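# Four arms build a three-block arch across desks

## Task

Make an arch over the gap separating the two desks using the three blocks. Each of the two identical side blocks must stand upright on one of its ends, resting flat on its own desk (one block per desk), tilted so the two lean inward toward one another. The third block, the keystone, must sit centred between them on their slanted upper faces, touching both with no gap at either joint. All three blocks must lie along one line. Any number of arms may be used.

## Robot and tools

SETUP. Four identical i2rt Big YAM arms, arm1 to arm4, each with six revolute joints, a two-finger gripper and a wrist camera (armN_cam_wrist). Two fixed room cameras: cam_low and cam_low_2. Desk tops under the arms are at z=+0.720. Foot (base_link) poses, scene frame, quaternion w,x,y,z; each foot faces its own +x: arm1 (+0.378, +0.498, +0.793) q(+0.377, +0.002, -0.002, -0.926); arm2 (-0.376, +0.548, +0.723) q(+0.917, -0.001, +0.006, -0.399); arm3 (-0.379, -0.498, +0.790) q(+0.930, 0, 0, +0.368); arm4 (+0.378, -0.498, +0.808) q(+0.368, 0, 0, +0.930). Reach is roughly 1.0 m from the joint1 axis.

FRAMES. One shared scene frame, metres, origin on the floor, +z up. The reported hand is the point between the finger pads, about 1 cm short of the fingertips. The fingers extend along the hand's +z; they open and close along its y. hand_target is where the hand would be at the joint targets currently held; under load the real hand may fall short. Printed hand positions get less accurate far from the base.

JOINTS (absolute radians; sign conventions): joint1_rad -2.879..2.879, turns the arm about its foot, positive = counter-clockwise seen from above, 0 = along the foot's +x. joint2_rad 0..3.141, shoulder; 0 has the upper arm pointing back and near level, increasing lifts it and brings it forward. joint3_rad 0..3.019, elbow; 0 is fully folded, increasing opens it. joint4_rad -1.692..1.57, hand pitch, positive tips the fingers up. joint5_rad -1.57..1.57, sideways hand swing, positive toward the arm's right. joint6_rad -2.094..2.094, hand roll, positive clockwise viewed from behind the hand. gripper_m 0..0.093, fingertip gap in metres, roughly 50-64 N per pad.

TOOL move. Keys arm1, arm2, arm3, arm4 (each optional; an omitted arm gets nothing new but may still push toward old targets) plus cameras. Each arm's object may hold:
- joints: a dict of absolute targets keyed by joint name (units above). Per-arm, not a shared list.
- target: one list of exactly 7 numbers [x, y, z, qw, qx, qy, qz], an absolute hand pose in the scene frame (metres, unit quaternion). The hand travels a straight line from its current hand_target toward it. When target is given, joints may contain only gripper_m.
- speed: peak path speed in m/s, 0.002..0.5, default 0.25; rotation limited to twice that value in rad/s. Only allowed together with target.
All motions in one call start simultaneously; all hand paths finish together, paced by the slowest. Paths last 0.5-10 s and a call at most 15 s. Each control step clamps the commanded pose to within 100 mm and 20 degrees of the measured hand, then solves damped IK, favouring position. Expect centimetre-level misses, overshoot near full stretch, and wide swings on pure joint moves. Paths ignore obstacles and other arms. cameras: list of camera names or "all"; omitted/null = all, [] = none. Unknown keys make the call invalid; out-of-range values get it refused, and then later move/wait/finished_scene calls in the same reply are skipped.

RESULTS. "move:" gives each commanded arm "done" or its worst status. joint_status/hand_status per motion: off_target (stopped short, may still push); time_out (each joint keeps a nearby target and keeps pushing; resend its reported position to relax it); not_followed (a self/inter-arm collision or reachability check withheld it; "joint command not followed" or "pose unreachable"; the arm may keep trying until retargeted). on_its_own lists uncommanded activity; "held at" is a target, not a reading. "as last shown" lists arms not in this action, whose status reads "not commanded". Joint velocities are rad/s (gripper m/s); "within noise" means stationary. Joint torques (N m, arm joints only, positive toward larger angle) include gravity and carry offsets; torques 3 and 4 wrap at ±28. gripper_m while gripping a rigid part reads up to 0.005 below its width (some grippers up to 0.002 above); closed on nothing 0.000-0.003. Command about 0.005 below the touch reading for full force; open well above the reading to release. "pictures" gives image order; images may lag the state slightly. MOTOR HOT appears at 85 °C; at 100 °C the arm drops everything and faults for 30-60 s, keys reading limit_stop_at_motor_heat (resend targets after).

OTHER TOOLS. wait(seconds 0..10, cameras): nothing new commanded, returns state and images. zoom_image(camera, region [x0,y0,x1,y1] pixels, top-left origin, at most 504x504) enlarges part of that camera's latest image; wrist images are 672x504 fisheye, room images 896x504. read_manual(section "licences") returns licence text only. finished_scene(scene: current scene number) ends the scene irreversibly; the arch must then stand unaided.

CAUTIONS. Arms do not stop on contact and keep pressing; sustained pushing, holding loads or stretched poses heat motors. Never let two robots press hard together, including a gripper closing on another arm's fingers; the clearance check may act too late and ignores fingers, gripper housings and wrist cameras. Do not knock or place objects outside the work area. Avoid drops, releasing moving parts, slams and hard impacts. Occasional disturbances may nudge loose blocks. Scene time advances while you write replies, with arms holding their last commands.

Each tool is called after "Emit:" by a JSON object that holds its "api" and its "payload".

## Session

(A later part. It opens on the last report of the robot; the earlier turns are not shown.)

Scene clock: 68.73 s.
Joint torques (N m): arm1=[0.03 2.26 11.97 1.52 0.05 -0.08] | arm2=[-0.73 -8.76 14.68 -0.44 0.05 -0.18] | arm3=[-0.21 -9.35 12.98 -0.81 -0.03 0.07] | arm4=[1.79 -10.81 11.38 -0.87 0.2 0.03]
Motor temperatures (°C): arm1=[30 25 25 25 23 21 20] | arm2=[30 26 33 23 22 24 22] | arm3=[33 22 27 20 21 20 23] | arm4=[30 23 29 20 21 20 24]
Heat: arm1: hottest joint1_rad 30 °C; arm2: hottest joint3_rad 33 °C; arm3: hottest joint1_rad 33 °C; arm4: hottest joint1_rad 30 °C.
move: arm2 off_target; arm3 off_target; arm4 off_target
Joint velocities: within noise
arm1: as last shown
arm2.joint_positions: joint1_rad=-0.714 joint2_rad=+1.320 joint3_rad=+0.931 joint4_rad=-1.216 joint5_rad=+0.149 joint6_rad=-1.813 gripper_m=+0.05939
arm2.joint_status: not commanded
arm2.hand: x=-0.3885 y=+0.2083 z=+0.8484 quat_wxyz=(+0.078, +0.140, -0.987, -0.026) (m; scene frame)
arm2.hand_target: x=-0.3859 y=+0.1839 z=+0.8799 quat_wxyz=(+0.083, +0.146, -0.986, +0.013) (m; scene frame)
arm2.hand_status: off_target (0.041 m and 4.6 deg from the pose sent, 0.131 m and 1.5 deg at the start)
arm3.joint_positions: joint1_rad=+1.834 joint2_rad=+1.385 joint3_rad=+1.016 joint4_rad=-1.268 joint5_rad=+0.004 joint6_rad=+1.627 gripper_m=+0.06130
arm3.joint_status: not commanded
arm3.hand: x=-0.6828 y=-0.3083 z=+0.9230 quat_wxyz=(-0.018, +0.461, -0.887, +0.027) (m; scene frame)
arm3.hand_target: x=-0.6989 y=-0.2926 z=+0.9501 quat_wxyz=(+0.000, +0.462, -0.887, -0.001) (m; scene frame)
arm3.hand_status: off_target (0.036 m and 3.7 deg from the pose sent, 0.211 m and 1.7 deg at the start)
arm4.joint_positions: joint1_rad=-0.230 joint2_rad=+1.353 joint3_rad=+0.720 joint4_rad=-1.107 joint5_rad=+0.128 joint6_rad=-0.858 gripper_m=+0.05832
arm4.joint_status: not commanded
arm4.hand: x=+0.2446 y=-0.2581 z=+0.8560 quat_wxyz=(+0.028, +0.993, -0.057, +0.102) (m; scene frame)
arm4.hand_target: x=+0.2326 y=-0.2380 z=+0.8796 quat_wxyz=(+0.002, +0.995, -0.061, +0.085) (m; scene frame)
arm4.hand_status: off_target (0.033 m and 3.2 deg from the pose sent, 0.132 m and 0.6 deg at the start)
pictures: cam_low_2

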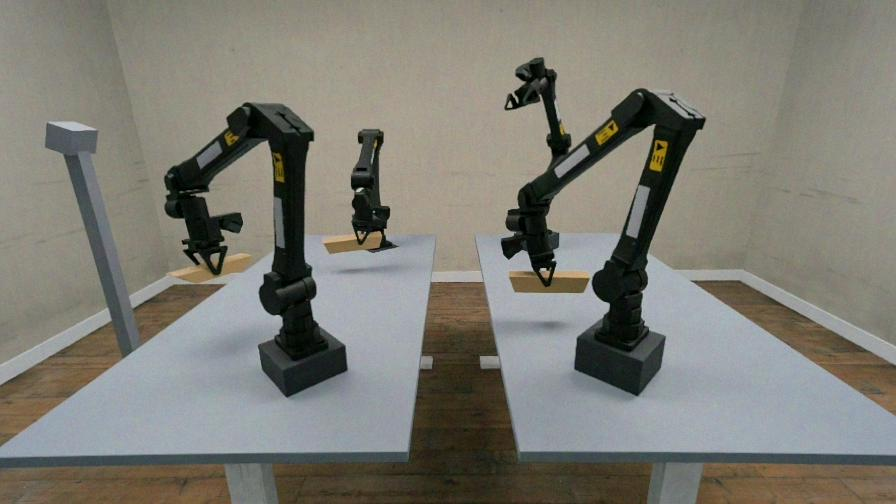

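Emit:
{"api": "move", "payload": {"arm4": {"target":[0.17,-0.02,0.97,0,0.8616,0,-0.5075]}, "arm2": {"target":[-0.17,0.02,0.97,-0.5053,0,-0.863,0]}}}

Scene clock: 73.60 s.
Joint torques (N m): arm1=[0.09 2.26 11.97 1.52 0.05 -0.08] | arm2=[-0.15 -15.74 15.1 0.46 -1.35 0.07] | arm3=[-0.44 -9.05 12.94 -0.64 -0.01 0.06] | arm4=[1.08 -15.5 12.96 1.28 -1.57 -0.15]
Motor temperatures (°C): arm1=[30 25 26 25 23 21 20] | arm2=[30 26 34 23 23 24 22] | arm3=[33 22 28 20 21 20 23] | arm4=[30 24 30 20 21 20 24]
Heat: arm1: hottest joint1_rad 30 °C; arm2: hottest joint3_rad 34 °C; arm3: hottest joint1_rad 33 °C; arm4: hottest joint1_rad 30 °C.
move: arm2 off_target; arm4 off_target
Joint velocities: within noise
arm1: as last shown
arm2.joint_positions: joint1_rad=-0.663 joint2_rad=+1.728 joint3_rad=+1.408 joint4_rad=-1.174 joint5_rad=-1.035 joint6_rad=-1.395 gripper_m=+0.05939
arm2.joint_status: not commanded
arm2.hand: x=-0.1815 y=+0.0392 z=+0.9327 quat_wxyz=(-0.490, -0.020, -0.871, -0.033) (m; scene frame)
arm2.hand_target: x=-0.1718 y=+0.0226 z=+0.9697 quat_wxyz=(-0.502, +0.003, -0.865, +0.000) (m; scene frame)
arm2.hand_status: off_target (0.043 m and 4.8 deg from the pose sent, 0.313 m and 71.4 deg at the start)
arm3.joint_positions: joint1_rad=+1.834 joint2_rad=+1.385 joint3_rad=+1.016 joint4_rad=-1.266 joint5_rad=+0.004 joint6_rad=+1.627 gripper_m=+0.06130
arm3.joint_status: not commanded
arm3.hand: x=-0.6831 y=-0.3081 z=+0.9230 quat_wxyz=(-0.018, +0.461, -0.887, +0.026) (m; scene frame)
arm3.hand_target: x=-0.6993 y=-0.2924 z=+0.9501 quat_wxyz=(+0.001, +0.462, -0.887, -0.002) (m; scene frame)
arm3.hand_status: not commanded
arm4.joint_positions: joint1_rad=-0.692 joint2_rad=+1.678 joint3_rad=+1.108 joint4_rad=-0.904 joint5_rad=-1.023 joint6_rad=-1.329 gripper_m=+0.05832
arm4.joint_status: not commanded
arm4.hand: x=+0.1737 y=-0.0526 z=+0.9387 quat_wxyz=(+0.048, +0.871, -0.027, -0.488) (m; scene frame)
arm4.hand_target: x=+0.1727 y=-0.0240 z=+0.9705 quat_wxyz=(+0.003, +0.864, -0.001, -0.503) (m; scene frame)
arm4.hand_status: off_target (0.045 m and 6.8 deg from the pose sent, 0.274 m and 73.0 deg at the start)
pictures: arm1_cam_wrist, arm2_cam_wrist, arm3_cam_wrist, arm4_cam_wrist, cam_low, cam_low_2
camera_calibration:
arm2_cam_wrist: T_world_to_cam=[[-0.0452335, -0.995788, -0.079757, 0.102704], [-0.895774, 0.0757721, -0.438005, 0.25408], [0.442203, 0.0516317, -0.895428, 1.03166], [0, 0, 0, 1]] pos_world=[-0.223958, 0.029753, 1.04325]
arm3_cam_wrist: T_world_to_cam=[[0.813032, -0.577699, 0.0724063, 0.310345], [-0.505238, -0.638253, 0.580834, -1.07466], [-0.289334, -0.508819, -0.810795, 0.51731], [0, 0, 0, 1]] pos_world=[-0.645605, -0.243404, 1.02116]
arm4_cam_wrist: T_world_to_cam=[[0.00381948, 0.994931, -0.100487, 0.145718], [0.9255, -0.0415749, -0.376458, 0.194344], [-0.378728, -0.0915631, -0.920968, 1.05081], [0, 0, 0, 1]] pos_world=[0.217549, -0.0406844, 1.05557]

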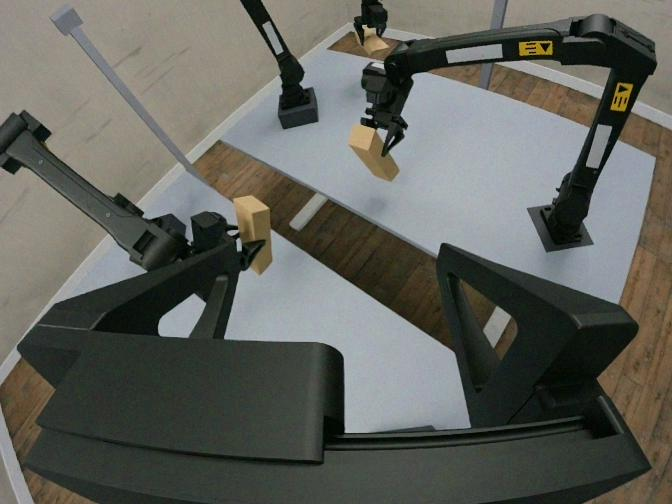

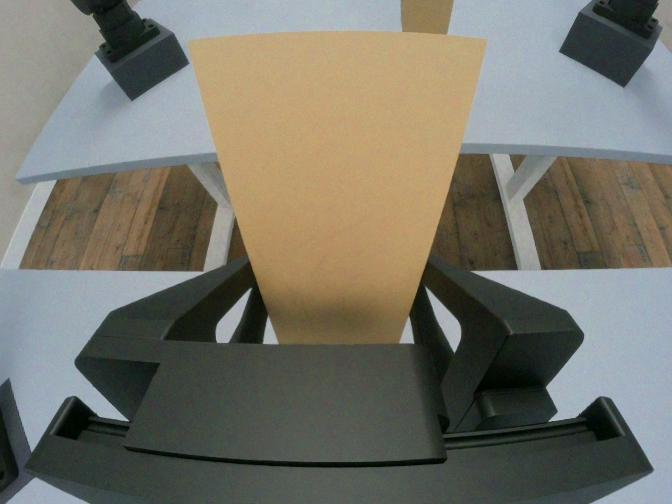

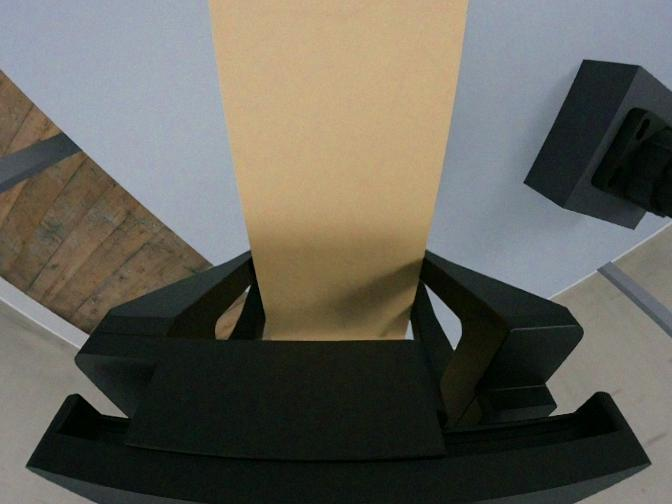

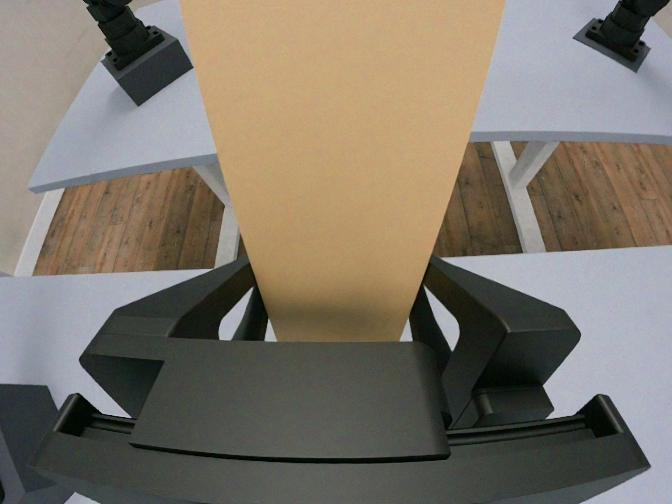

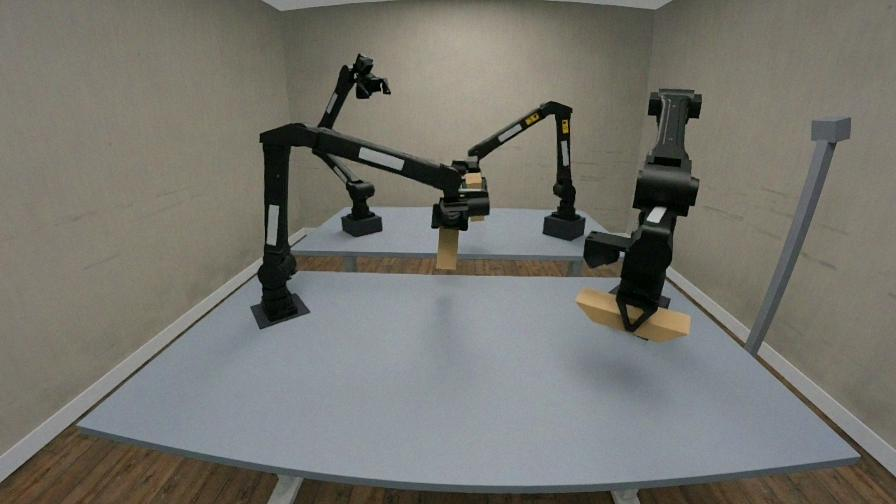

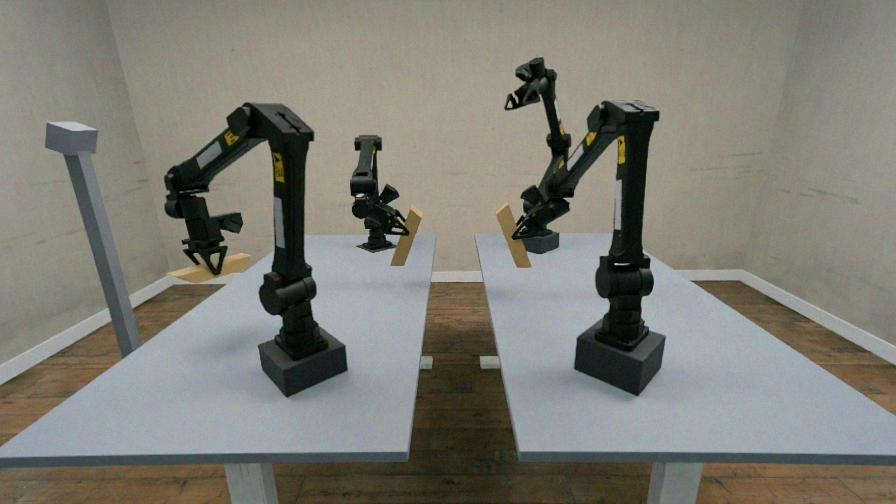

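Emit:
{"api": "move", "payload": {"arm4": {"target":[0.111,0.029,0.884,-0.045,0.852,0.026,-0.521],"speed":0.12}, "arm2": {"target":[-0.105,-0.017,0.886,-0.517,0.023,-0.857,0.033],"speed":0.12}}}

Scene clock: 77.97 s.
Joint torques (N m): arm1=[-0.09 2.32 11.95 1.52 0.05 -0.08] | arm2=[-0.62 -17.96 9.57 1.21 -0.84 0.06] | arm3=[-0.5 -9.23 12.97 -0.72 -0.01 0.04] | arm4=[2.61 -18.37 11.64 2.14 -0.98 0.19]
Motor temperatures (°C): arm1=[30 25 26 25 23 21 20] | arm2=[30 27 35 23 23 24 23] | arm3=[33 22 29 20 21 20 23] | arm4=[30 24 32 20 22 20 25]
Heat: arm1: hottest joint1_rad 30 °C; arm2: hottest joint3_rad 35 °C; arm3: hottest joint1_rad 33 °C; arm4: hottest joint3_rad 32 °C.
move: arm2 off_target; arm4 off_target
Joint velocities: within noise
arm1, arm3: as last shown
arm2.joint_positions: joint1_rad=-0.554 joint2_rad=+1.874 joint3_rad=+1.408 joint4_rad=-0.706 joint5_rad=-1.035 joint6_rad=-1.175 gripper_m=+0.05939
arm2.joint_status: not commanded
arm2.hand: x=-0.1122 y=-0.0157 z=+0.8701 quat_wxyz=(-0.509, +0.012, -0.860, +0.022) (m; scene frame)
arm2.hand_target: x=-0.1052 y=-0.0170 z=+0.8857 quat_wxyz=(-0.516, +0.023, -0.856, +0.033) (m; scene frame)
arm2.hand_status: off_target (0.017 m and 2.0 deg from the pose sent, 0.106 m and 9.7 deg at the start)
arm4.joint_positions: joint1_rad=-0.611 joint2_rad=+1.903 joint3_rad=+1.111 joint4_rad=-0.401 joint5_rad=-1.026 joint6_rad=-1.157 gripper_m=+0.05832
arm4.joint_status: not commanded
arm4.hand: x=+0.1239 y=-0.0014 z=+0.8508 quat_wxyz=(-0.009, +0.861, +0.003, -0.509) (m; scene frame)
arm4.hand_target: x=+0.1122 y=+0.0262 z=+0.8851 quat_wxyz=(-0.046, +0.852, +0.028, -0.521) (m; scene frame)
arm4.hand_status: off_target (0.047 m and 5.2 deg from the pose sent, 0.117 m and 13.0 deg at the start)
pictures: arm1_cam_wrist, arm2_cam_wrist, arm3_cam_wrist, arm4_cam_wrist, cam_low, cam_low_2
camera_calibration:
arm2_cam_wrist: T_world_to_cam=[[-0.0429865, -0.998029, 0.0457179, -0.0627919], [-0.875132, 0.0155387, -0.483635, 0.333946], [0.481971, -0.060799, -0.874075, 0.931957], [0, 0, 0, 1]] pos_world=[-0.159629, -0.0111951, 0.978979]
arm3_cam_wrist: T_world_to_cam=[[0.813032, -0.577699, 0.0724063, 0.310345], [-0.505238, -0.638253, 0.580834, -1.07466], [-0.289334, -0.508819, -0.810795, 0.51731], [0, 0, 0, 1]] pos_world=[-0.645605, -0.243404, 1.02116]
arm4_cam_wrist: T_world_to_cam=[[0.00775644, 0.999595, 0.0273663, -0.0231242], [0.907101, 0.00448412, -0.42089, 0.24955], [-0.420842, 0.0280886, -0.906699, 0.948793], [0, 0, 0, 1]] pos_world=[0.173104, -0.00465438, 0.965935]

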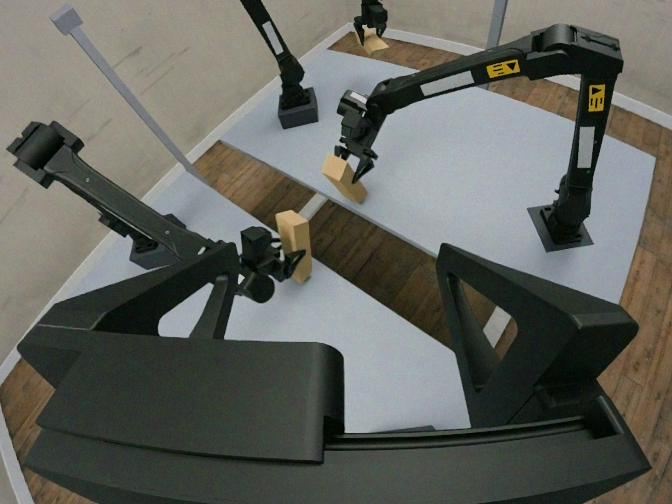

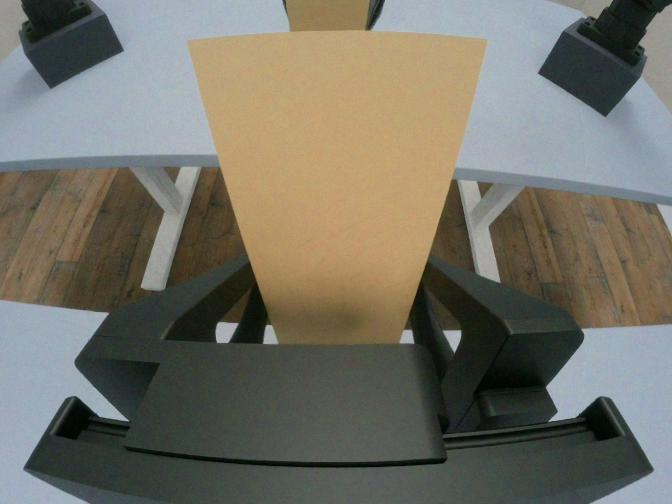

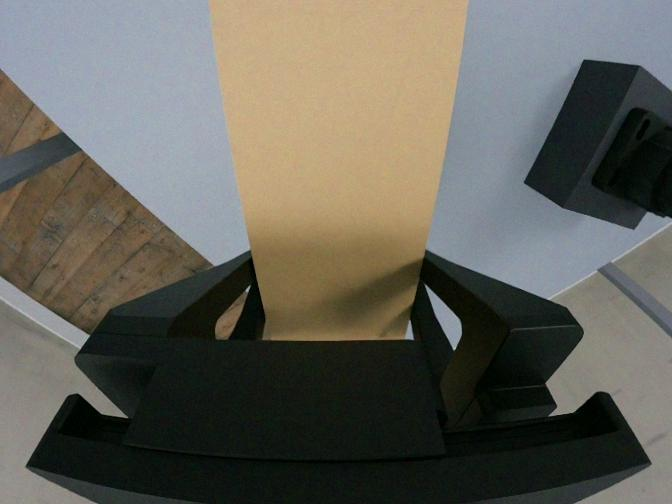

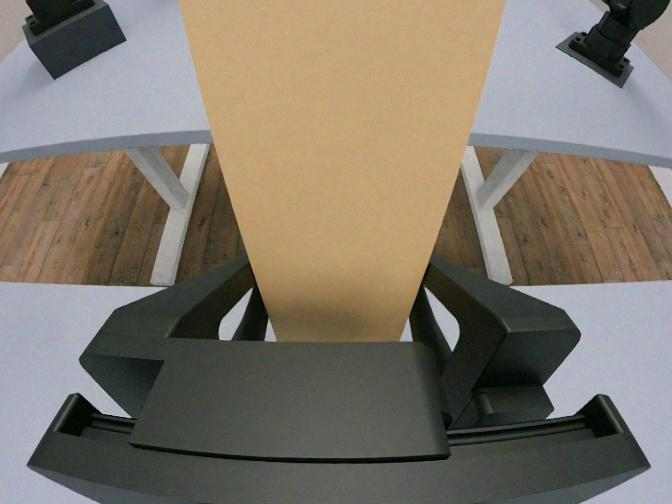

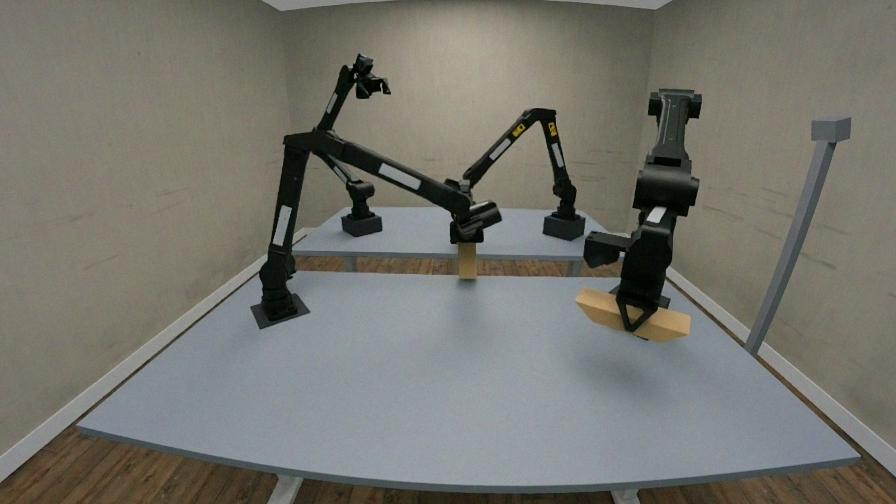

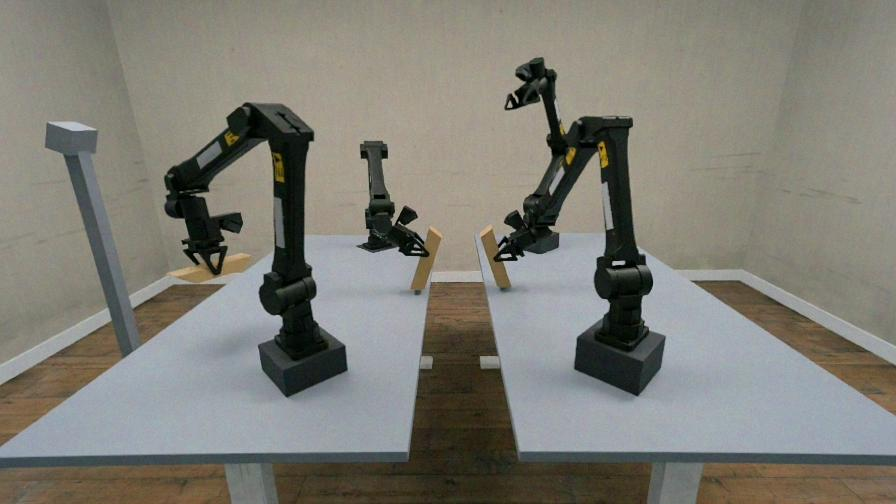

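Emit:
{"api": "zoom_image", "payload": {"camera": "cam_low", "region": [400, 160, 540, 300]}}

Emit:
{"api": "zoom_image", "payload": {"camera": "arm1_cam_wrist", "region": [220, 60, 400, 300]}}

Emit:
{"api": "zoom_image", "payload": {"camera": "cam_low_2", "region": [380, 190, 560, 310]}}

Emit:
{"api": "zoom_image", "payload": {"camera": "arm2_cam_wrist", "region": [220, 0, 440, 200]}}

Scaled by 3.600 from the camera's 896x504 image, which has a finer 1280x720 frame.

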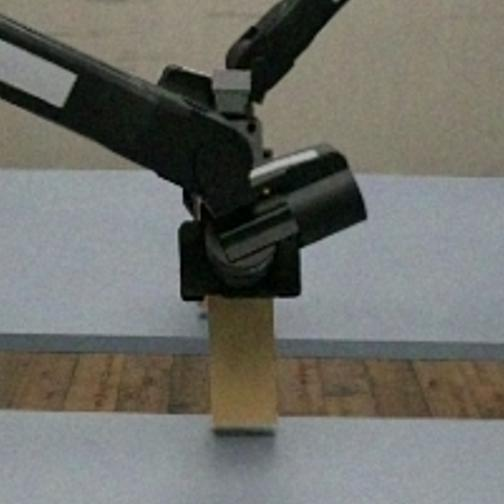

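Scaled by 2.100 from the camera's 672x504 image, which has a finer 960x720 frame.

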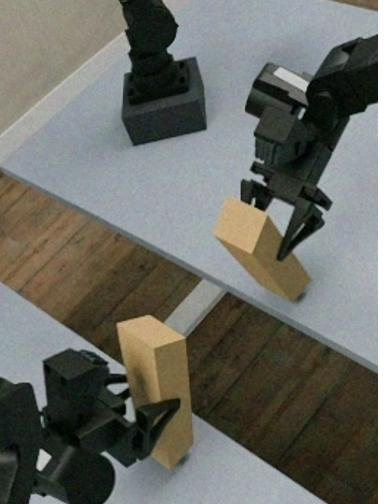

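Scaled by 2.800 from the camera's 896x504 image, which has a finer 1280x720 frame.

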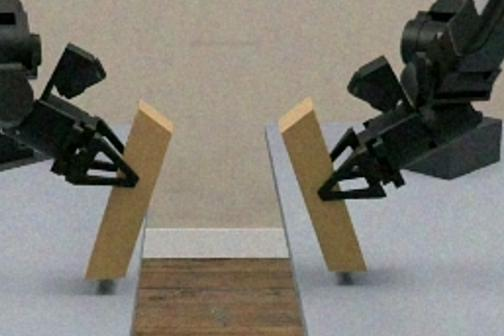

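Scaled by 2.291 from the camera's 672x504 image, which has a finer 960x720 frame.

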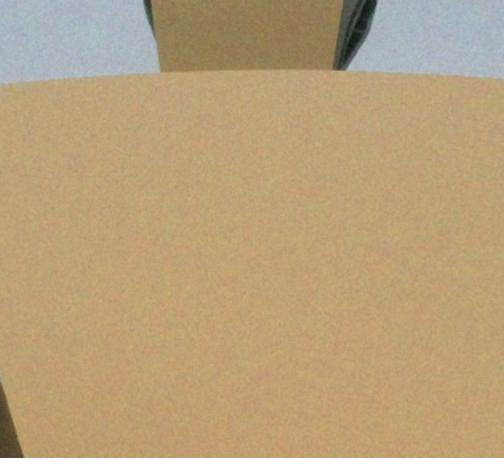

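Emit:
{"api": "zoom_image", "payload": {"camera": "cam_low", "region": [445, 225, 490, 285]}}

Scaled by 8.400 from the camera's 896x504 image, which has a finer 1280x720 frame.

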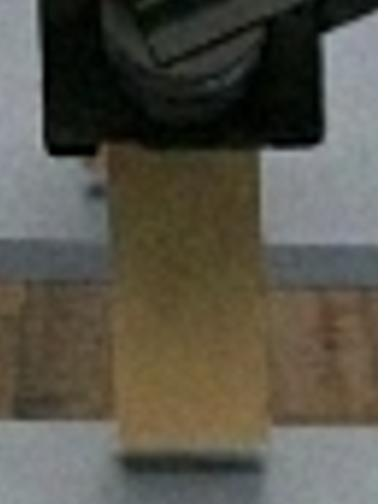

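Emit:
{"api": "move", "payload": {"arm4": {"target":[0.100,0.0206,0.872,-0.038,0.8525,0.023,-0.521],"speed":0.08}, "arm2": {"target":[-0.108,-0.008,0.852,-0.517,0.012,-0.857,0.014],"speed":0.08}, "cameras": ["cam_low","cam_low_2","arm2_cam_wrist"]}}

Emit:
{"api": "zoom_image", "payload": {"camera": "cam_low_2", "region": [400, 210, 520, 310]}}

Emit:
{"api": "zoom_image", "payload": {"camera": "cam_low", "region": [445, 225, 490, 285]}}

Scene clock: 93.10 s.
Joint torques (N m): arm1=[0.03 2.26 11.97 1.54 0.05 -0.09] | arm2=[-0.85 -16.79 8.46 1.28 -0.98 -0.01] | arm3=[-0.32 -9.41 12.86 -0.77 -0.02 0.05] | arm4=[2.49 -18.02 10.14 2.26 -0.95 0.17]
Motor temperatures (°C): arm1=[30 25 26 25 23 21 20] | arm2=[30 29 35 23 23 24 23] | arm3=[33 22 32 20 21 20 24] | arm4=[30 27 32 20 22 20 25]
Heat: arm1: hottest joint1_rad 30 °C; arm2: hottest joint3_rad 35 °C; arm3: hottest joint1_rad 33 °C; arm4: hottest joint3_rad 32 °C.
move: arm2 done; arm4 off_target
Joint velocities: within noise
arm1.joint_positions: joint1_rad=+0.252 joint2_rad=+0.565 joint3_rad=+1.417 joint4_rad=-1.312 joint5_rad=+0.231 joint6_rad=+0.335 gripper_m=+0.09396
arm1.joint_status: not commanded
arm1.hand: x=+0.2345 y=+0.3433 z=+1.3639 quat_wxyz=(-0.255, -0.816, -0.228, +0.467) (m; scene frame)
arm1.hand_target: x=+0.2364 y=+0.3466 z=+1.3781 quat_wxyz=(-0.264, -0.808, -0.223, +0.477) (m; scene frame)
arm1.hand_status: not commanded
arm2.joint_positions: joint1_rad=-0.554 joint2_rad=+1.891 joint3_rad=+1.375 joint4_rad=-0.673 joint5_rad=-1.043 joint6_rad=-1.163 gripper_m=+0.05939
arm2.joint_status: not commanded
arm2.hand: x=-0.1131 y=-0.0093 z=+0.8496 quat_wxyz=(-0.511, +0.004, -0.860, +0.010) (m; scene frame)
arm2.hand_target: x=-0.1080 y=-0.0080 z=+0.8521 quat_wxyz=(-0.517, +0.009, -0.856, +0.012) (m; scene frame)
arm2.hand_status: done (0.006 m and 1.3 deg from the pose sent, 0.020 m and 1.3 deg at the start)
arm3.joint_positions: joint1_rad=+1.834 joint2_rad=+1.385 joint3_rad=+1.016 joint4_rad=-1.265 joint5_rad=+0.004 joint6_rad=+1.627 gripper_m=+0.06130
arm3.joint_status: not commanded
arm3.hand: x=-0.6834 y=-0.3079 z=+0.9230 quat_wxyz=(-0.017, +0.461, -0.887, +0.025) (m; scene frame)
arm3.hand_target: x=-0.6996 y=-0.2922 z=+0.9501 quat_wxyz=(+0.001, +0.462, -0.887, -0.003) (m; scene frame)
arm3.hand_status: not commanded
arm4.joint_positions: joint1_rad=-0.587 joint2_rad=+1.911 joint3_rad=+1.111 joint4_rad=-0.349 joint5_rad=-1.018 joint6_rad=-1.113 gripper_m=+0.05832
arm4.joint_status: not commanded
arm4.hand: x=+0.1108 y=-0.0003 z=+0.8487 quat_wxyz=(-0.011, +0.860, +0.004, -0.510) (m; scene frame)
arm4.hand_target: x=+0.1007 y=+0.0192 z=+0.8727 quat_wxyz=(-0.038, +0.852, +0.023, -0.521) (m; scene frame)
arm4.hand_status: off_target (0.033 m and 4.1 deg from the pose sent, 0.039 m and 4.4 deg at the start)
pictures: arm2_cam_wrist, cam_low, cam_low_2
camera_calibration:
arm2_cam_wrist: T_world_to_cam=[[-0.0463008, -0.998798, 0.016062, -0.0305803], [-0.873223, 0.0326604, -0.486225, 0.325807], [0.485117, -0.0365383, -0.873686, 0.915035], [0, 0, 0, 1]] pos_world=[-0.160813, -0.00775065, 0.95836]

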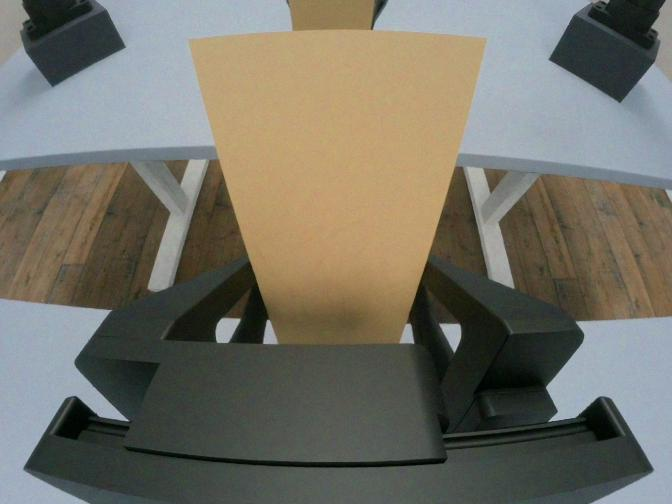

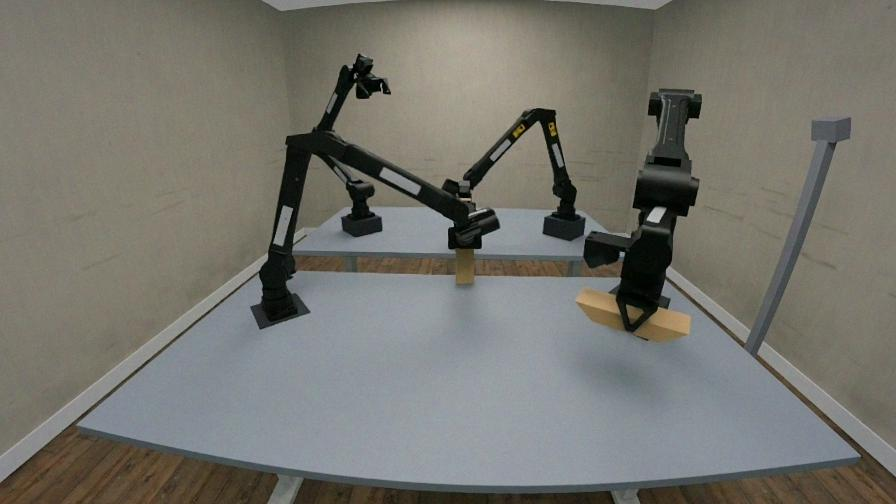

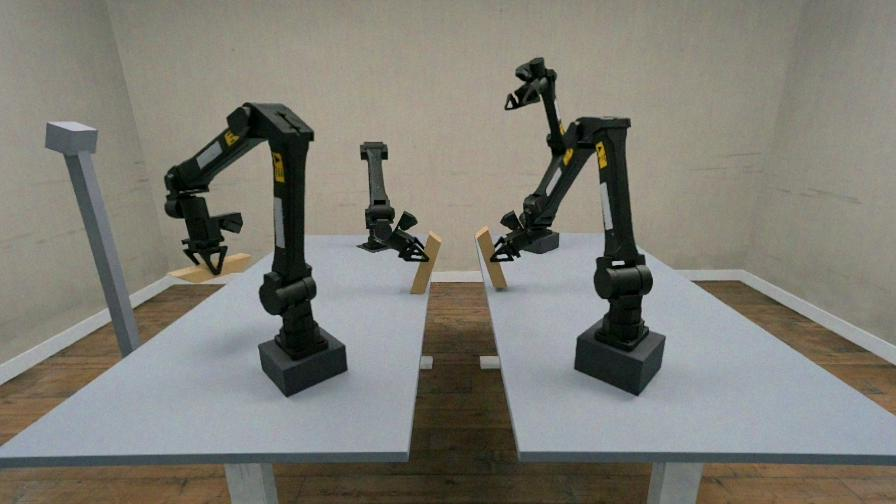

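Scaled by 4.200 from the camera's 896x504 image, which has a finer 1280x720 frame.

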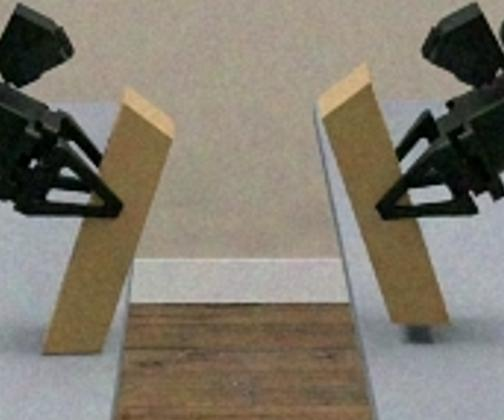

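Scaled by 8.400 from the camera's 896x504 image, which has a finer 1280x720 frame.

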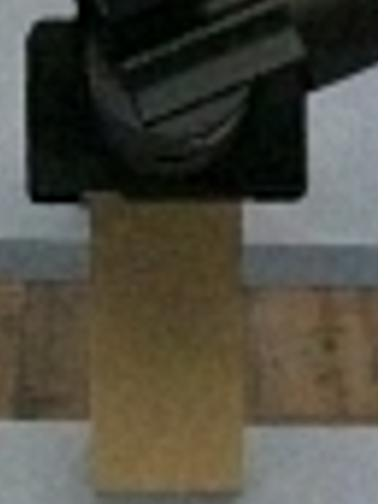

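Emit:
{"api": "move", "payload": {"arm4": {"target":[0.105,0.0135,0.863,-0.038,0.8525,0.023,-0.521],"speed":0.06}, "arm2": {"target":[-0.112,-0.006,0.853,-0.517,0.012,-0.857,0.014],"speed":0.06}, "cameras": ["cam_low","cam_low_2","arm2_cam_wrist"]}}

Emit:
{"api": "zoom_image", "payload": {"camera": "cam_low_2", "region": [400, 210, 520, 310]}}

Emit:
{"api": "zoom_image", "payload": {"camera": "cam_low", "region": [445, 225, 490, 285]}}

Scene clock: 96.90 s.
Joint torques (N m): arm1=[0.09 2.26 11.97 1.51 0.05 -0.07] | arm2=[-1.26 -17.44 8.01 0.79 -1.04 -0.15] | arm3=[-0.44 -9.11 12.89 -0.85 -0.02 0.05] | arm4=[1.96 -17.9 8.27 2.26 -1.07 0.04]
Motor temperatures (°C): arm1=[30 25 26 25 23 21 20] | arm2=[30 29 34 23 24 24 23] | arm3=[33 23 33 20 21 20 24] | arm4=[30 27 32 20 22 20 25]
Heat: arm1: hottest joint1_rad 30 °C; arm2: hottest joint3_rad 34 °C; arm3: hottest joint1_rad 33 °C; arm4: hottest joint3_rad 32 °C.
move: arm2 done; arm4 off_target
Joint velocities: within noise
arm1, arm3: as last shown
arm2.joint_positions: joint1_rad=-0.554 joint2_rad=+1.891 joint3_rad=+1.373 joint4_rad=-0.673 joint5_rad=-1.043 joint6_rad=-1.165 gripper_m=+0.05939
arm2.joint_status: not commanded
arm2.hand: x=-0.1132 y=-0.0088 z=+0.8490 quat_wxyz=(-0.511, +0.004, -0.860, +0.010) (m; scene frame)
arm2.hand_target: x=-0.1120 y=-0.0060 z=+0.8529 quat_wxyz=(-0.516, +0.013, -0.856, +0.014) (m; scene frame)
arm2.hand_status: done (0.005 m and 1.3 deg from the pose sent, 0.005 m and 1.3 deg at the start)
arm4.joint_positions: joint1_rad=-0.587 joint2_rad=+1.914 joint3_rad=+1.111 joint4_rad=-0.327 joint5_rad=-1.018 joint6_rad=-1.113 gripper_m=+0.05832
arm4.joint_status: not commanded
arm4.hand: x=+0.1101 y=+0.0026 z=+0.8483 quat_wxyz=(-0.019, +0.859, +0.009, -0.512) (m; scene frame)
arm4.hand_target: x=+0.1052 y=+0.0132 z=+0.8633 quat_wxyz=(-0.038, +0.852, +0.024, -0.521) (m; scene frame)
arm4.hand_status: off_target (0.019 m and 3.0 deg from the pose sent, 0.021 m and 4.1 deg at the start)
pictures: arm2_cam_wrist, cam_low, cam_low_2
camera_calibration:
arm2_cam_wrist: T_world_to_cam=[[-0.0455383, -0.998836, 0.0158894, -0.0298861], [-0.873426, 0.032091, -0.485899, 0.325063], [0.484823, -0.0360052, -0.873871, 0.914708], [0, 0, 0, 1]] pos_world=[-0.160914, -0.00734872, 0.957759]

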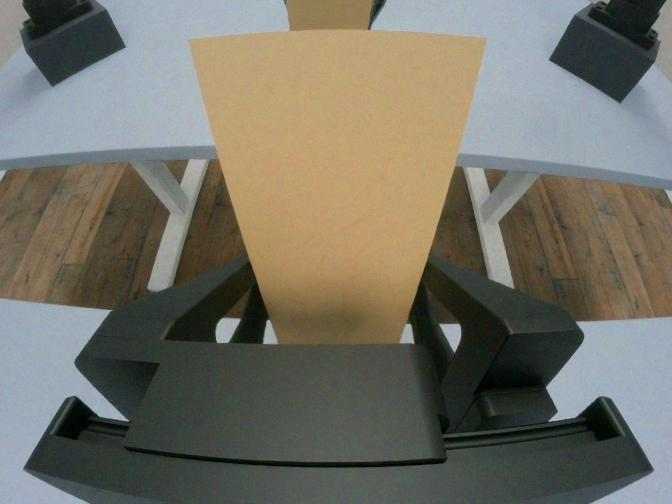

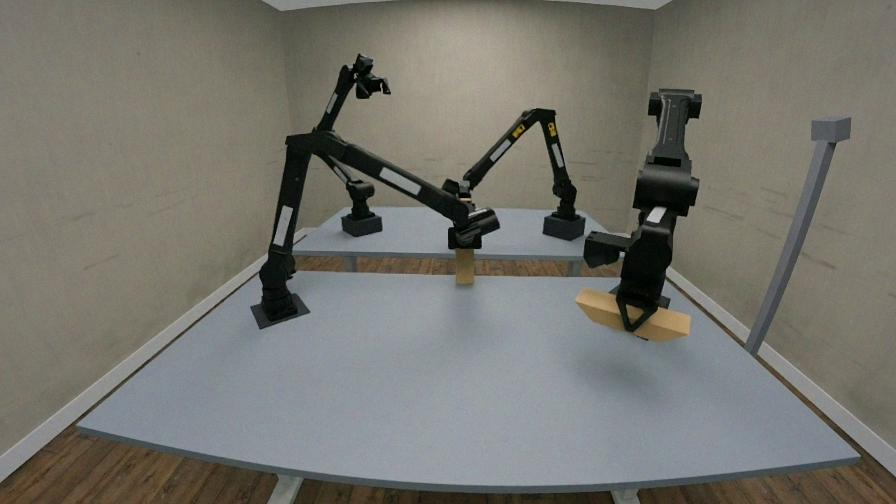

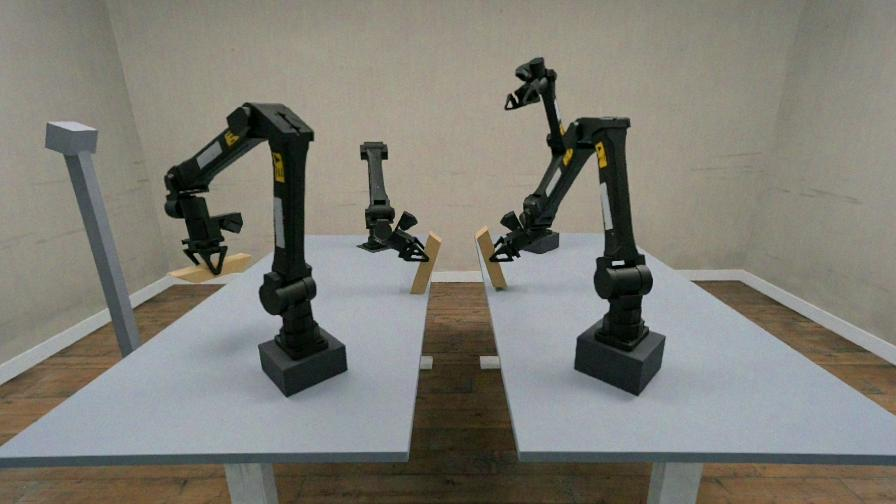

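Scaled by 4.200 from the camera's 896x504 image, which has a finer 1280x720 frame.

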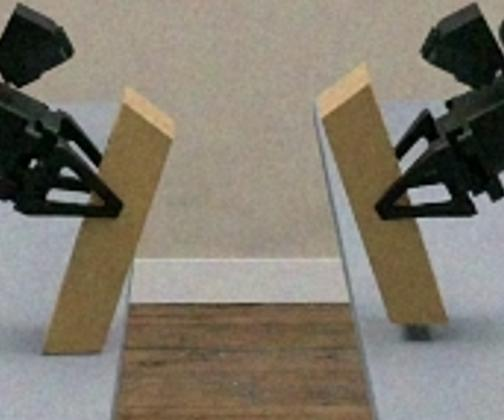

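Scaled by 8.400 from the camera's 896x504 image, which has a finer 1280x720 frame.

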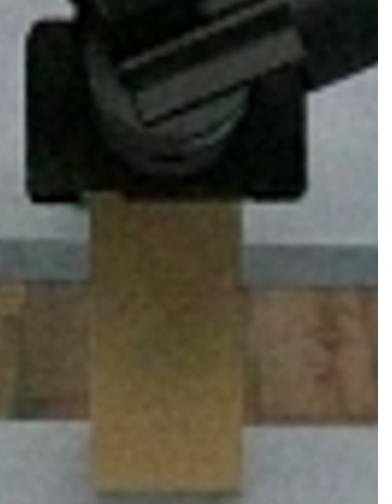

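Emit:
{"api": "move", "payload": {"arm4": {"target":[0.108,-0.003,0.846,-0.034,0.8535,0.02,-0.5195],"speed":0.06}, "arm2": {"target":[-0.120,-0.004,0.845,-0.517,0.012,-0.857,0.014],"speed":0.06}, "cameras": ["cam_low","cam_low_2","arm1_cam_wrist"]}}

Emit:
{"api": "zoom_image", "payload": {"camera": "cam_low_2", "region": [400, 210, 520, 310]}}

Emit:
{"api": "zoom_image", "payload": {"camera": "cam_low", "region": [445, 225, 490, 285]}}

Emit:
{"api": "zoom_image", "payload": {"camera": "arm1_cam_wrist", "region": [240, 100, 380, 300]}}

Scene clock: 99.43 s.
Joint torques (N m): arm1=[0.09 2.26 11.95 1.5 0.05 -0.08] | arm2=[-1.9 -17.2 7.35 0.81 -0.83 -0.21] | arm3=[-0.5 -9.05 12.81 -0.69 -0.01 0.02] | arm4=[2.26 -17.79 7.71 2.26 -0.98 0.1]
Motor temperatures (°C): arm1=[30 25 27 25 23 21 20] | arm2=[30 29 34 23 24 24 23] | arm3=[33 23 34 20 20 20 24] | arm4=[30 27 32 20 22 20 25]
Heat: arm1: hottest joint1_rad 30 °C; arm2: hottest joint3_rad 34 °C; arm3: hottest joint3_rad 34 °C; arm4: hottest joint3_rad 32 °C.
move: arm2 done; arm4 off_target
Joint velocities: within noise
arm1, arm3: as last shown
arm2.joint_positions: joint1_rad=-0.556 joint2_rad=+1.891 joint3_rad=+1.367 joint4_rad=-0.673 joint5_rad=-1.053 joint6_rad=-1.180 gripper_m=+0.05939
arm2.joint_status: not commanded
arm2.hand: x=-0.1134 y=-0.0064 z=+0.8487 quat_wxyz=(-0.515, +0.010, -0.857, +0.010) (m; scene frame)
arm2.hand_target: x=-0.1198 y=-0.0040 z=+0.8450 quat_wxyz=(-0.516, +0.011, -0.856, +0.013) (m; scene frame)
arm2.hand_status: done (0.008 m and 0.6 deg from the pose sent, 0.009 m and 1.3 deg at the start)
arm4.joint_positions: joint1_rad=-0.587 joint2_rad=+1.919 joint3_rad=+1.055 joint4_rad=-0.275 joint5_rad=-1.018 joint6_rad=-1.113 gripper_m=+0.05832
arm4.joint_status: not commanded
arm4.hand: x=+0.1139 y=-0.0136 z=+0.8313 quat_wxyz=(-0.015, +0.859, +0.007, -0.511) (m; scene frame)
arm4.hand_target: x=+0.1082 y=-0.0035 z=+0.8460 quat_wxyz=(-0.034, +0.854, +0.020, -0.519) (m; scene frame)
arm4.hand_status: off_target (0.019 m and 2.9 deg from the pose sent, 0.006 m and 2.4 deg at the start)
pictures: arm1_cam_wrist, cam_low, cam_low_2

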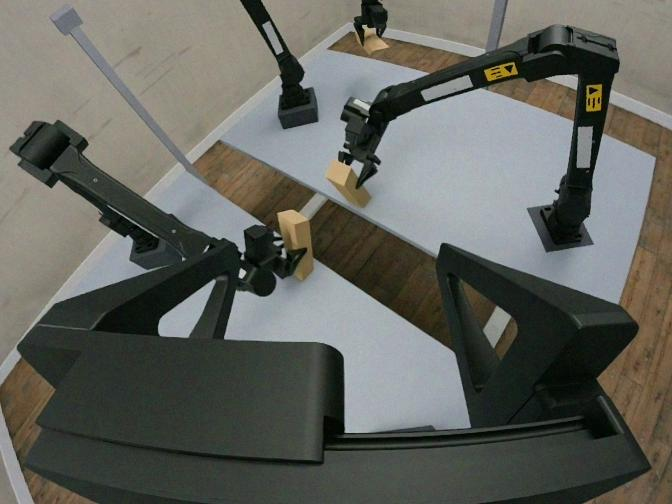

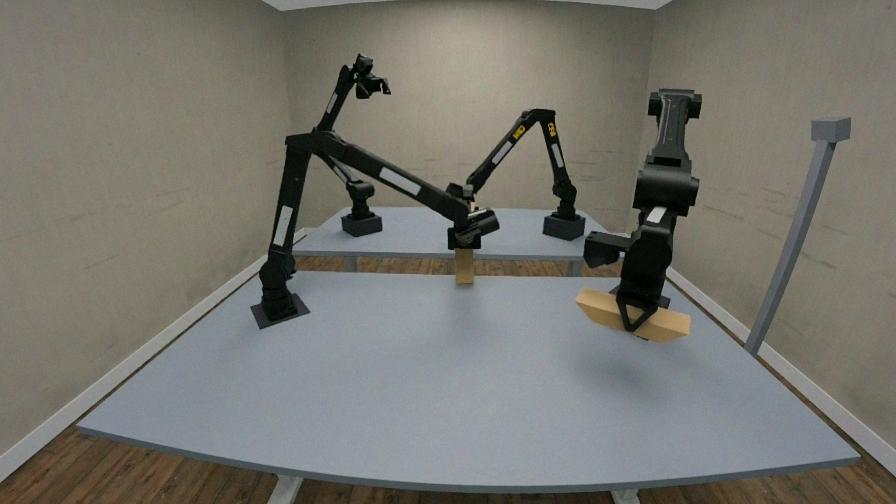

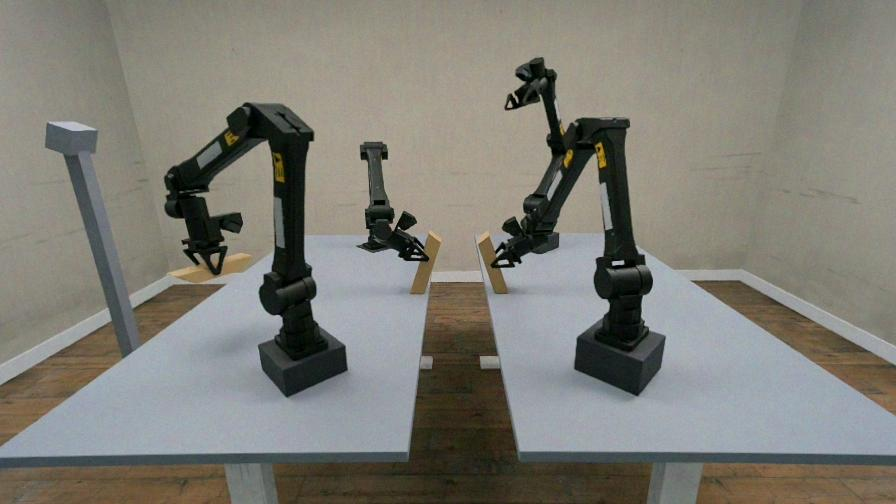

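Scaled by 4.200 from the camera's 896x504 image, which has a finer 1280x720 frame.

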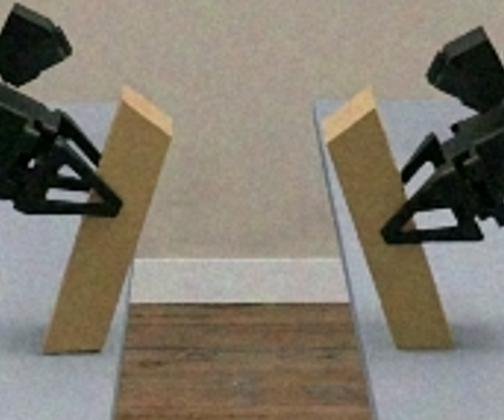

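Scaled by 8.400 from the camera's 896x504 image, which has a finer 1280x720 frame.

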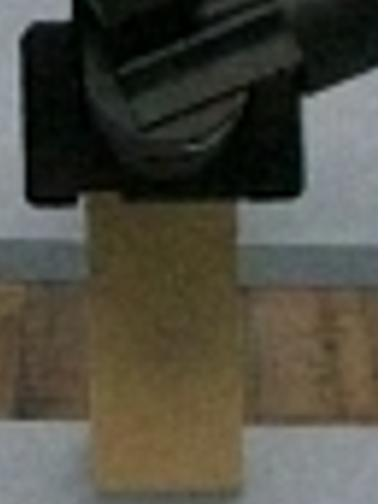

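Scaled by 2.520 from the camera's 672x504 image, which has a finer 960x720 frame.

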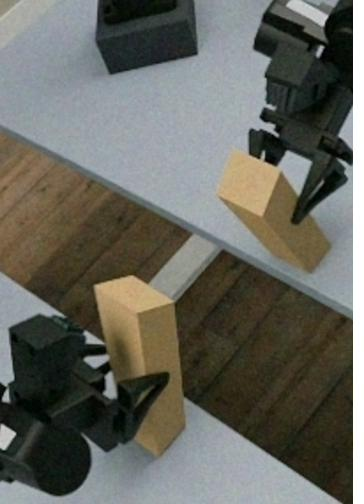

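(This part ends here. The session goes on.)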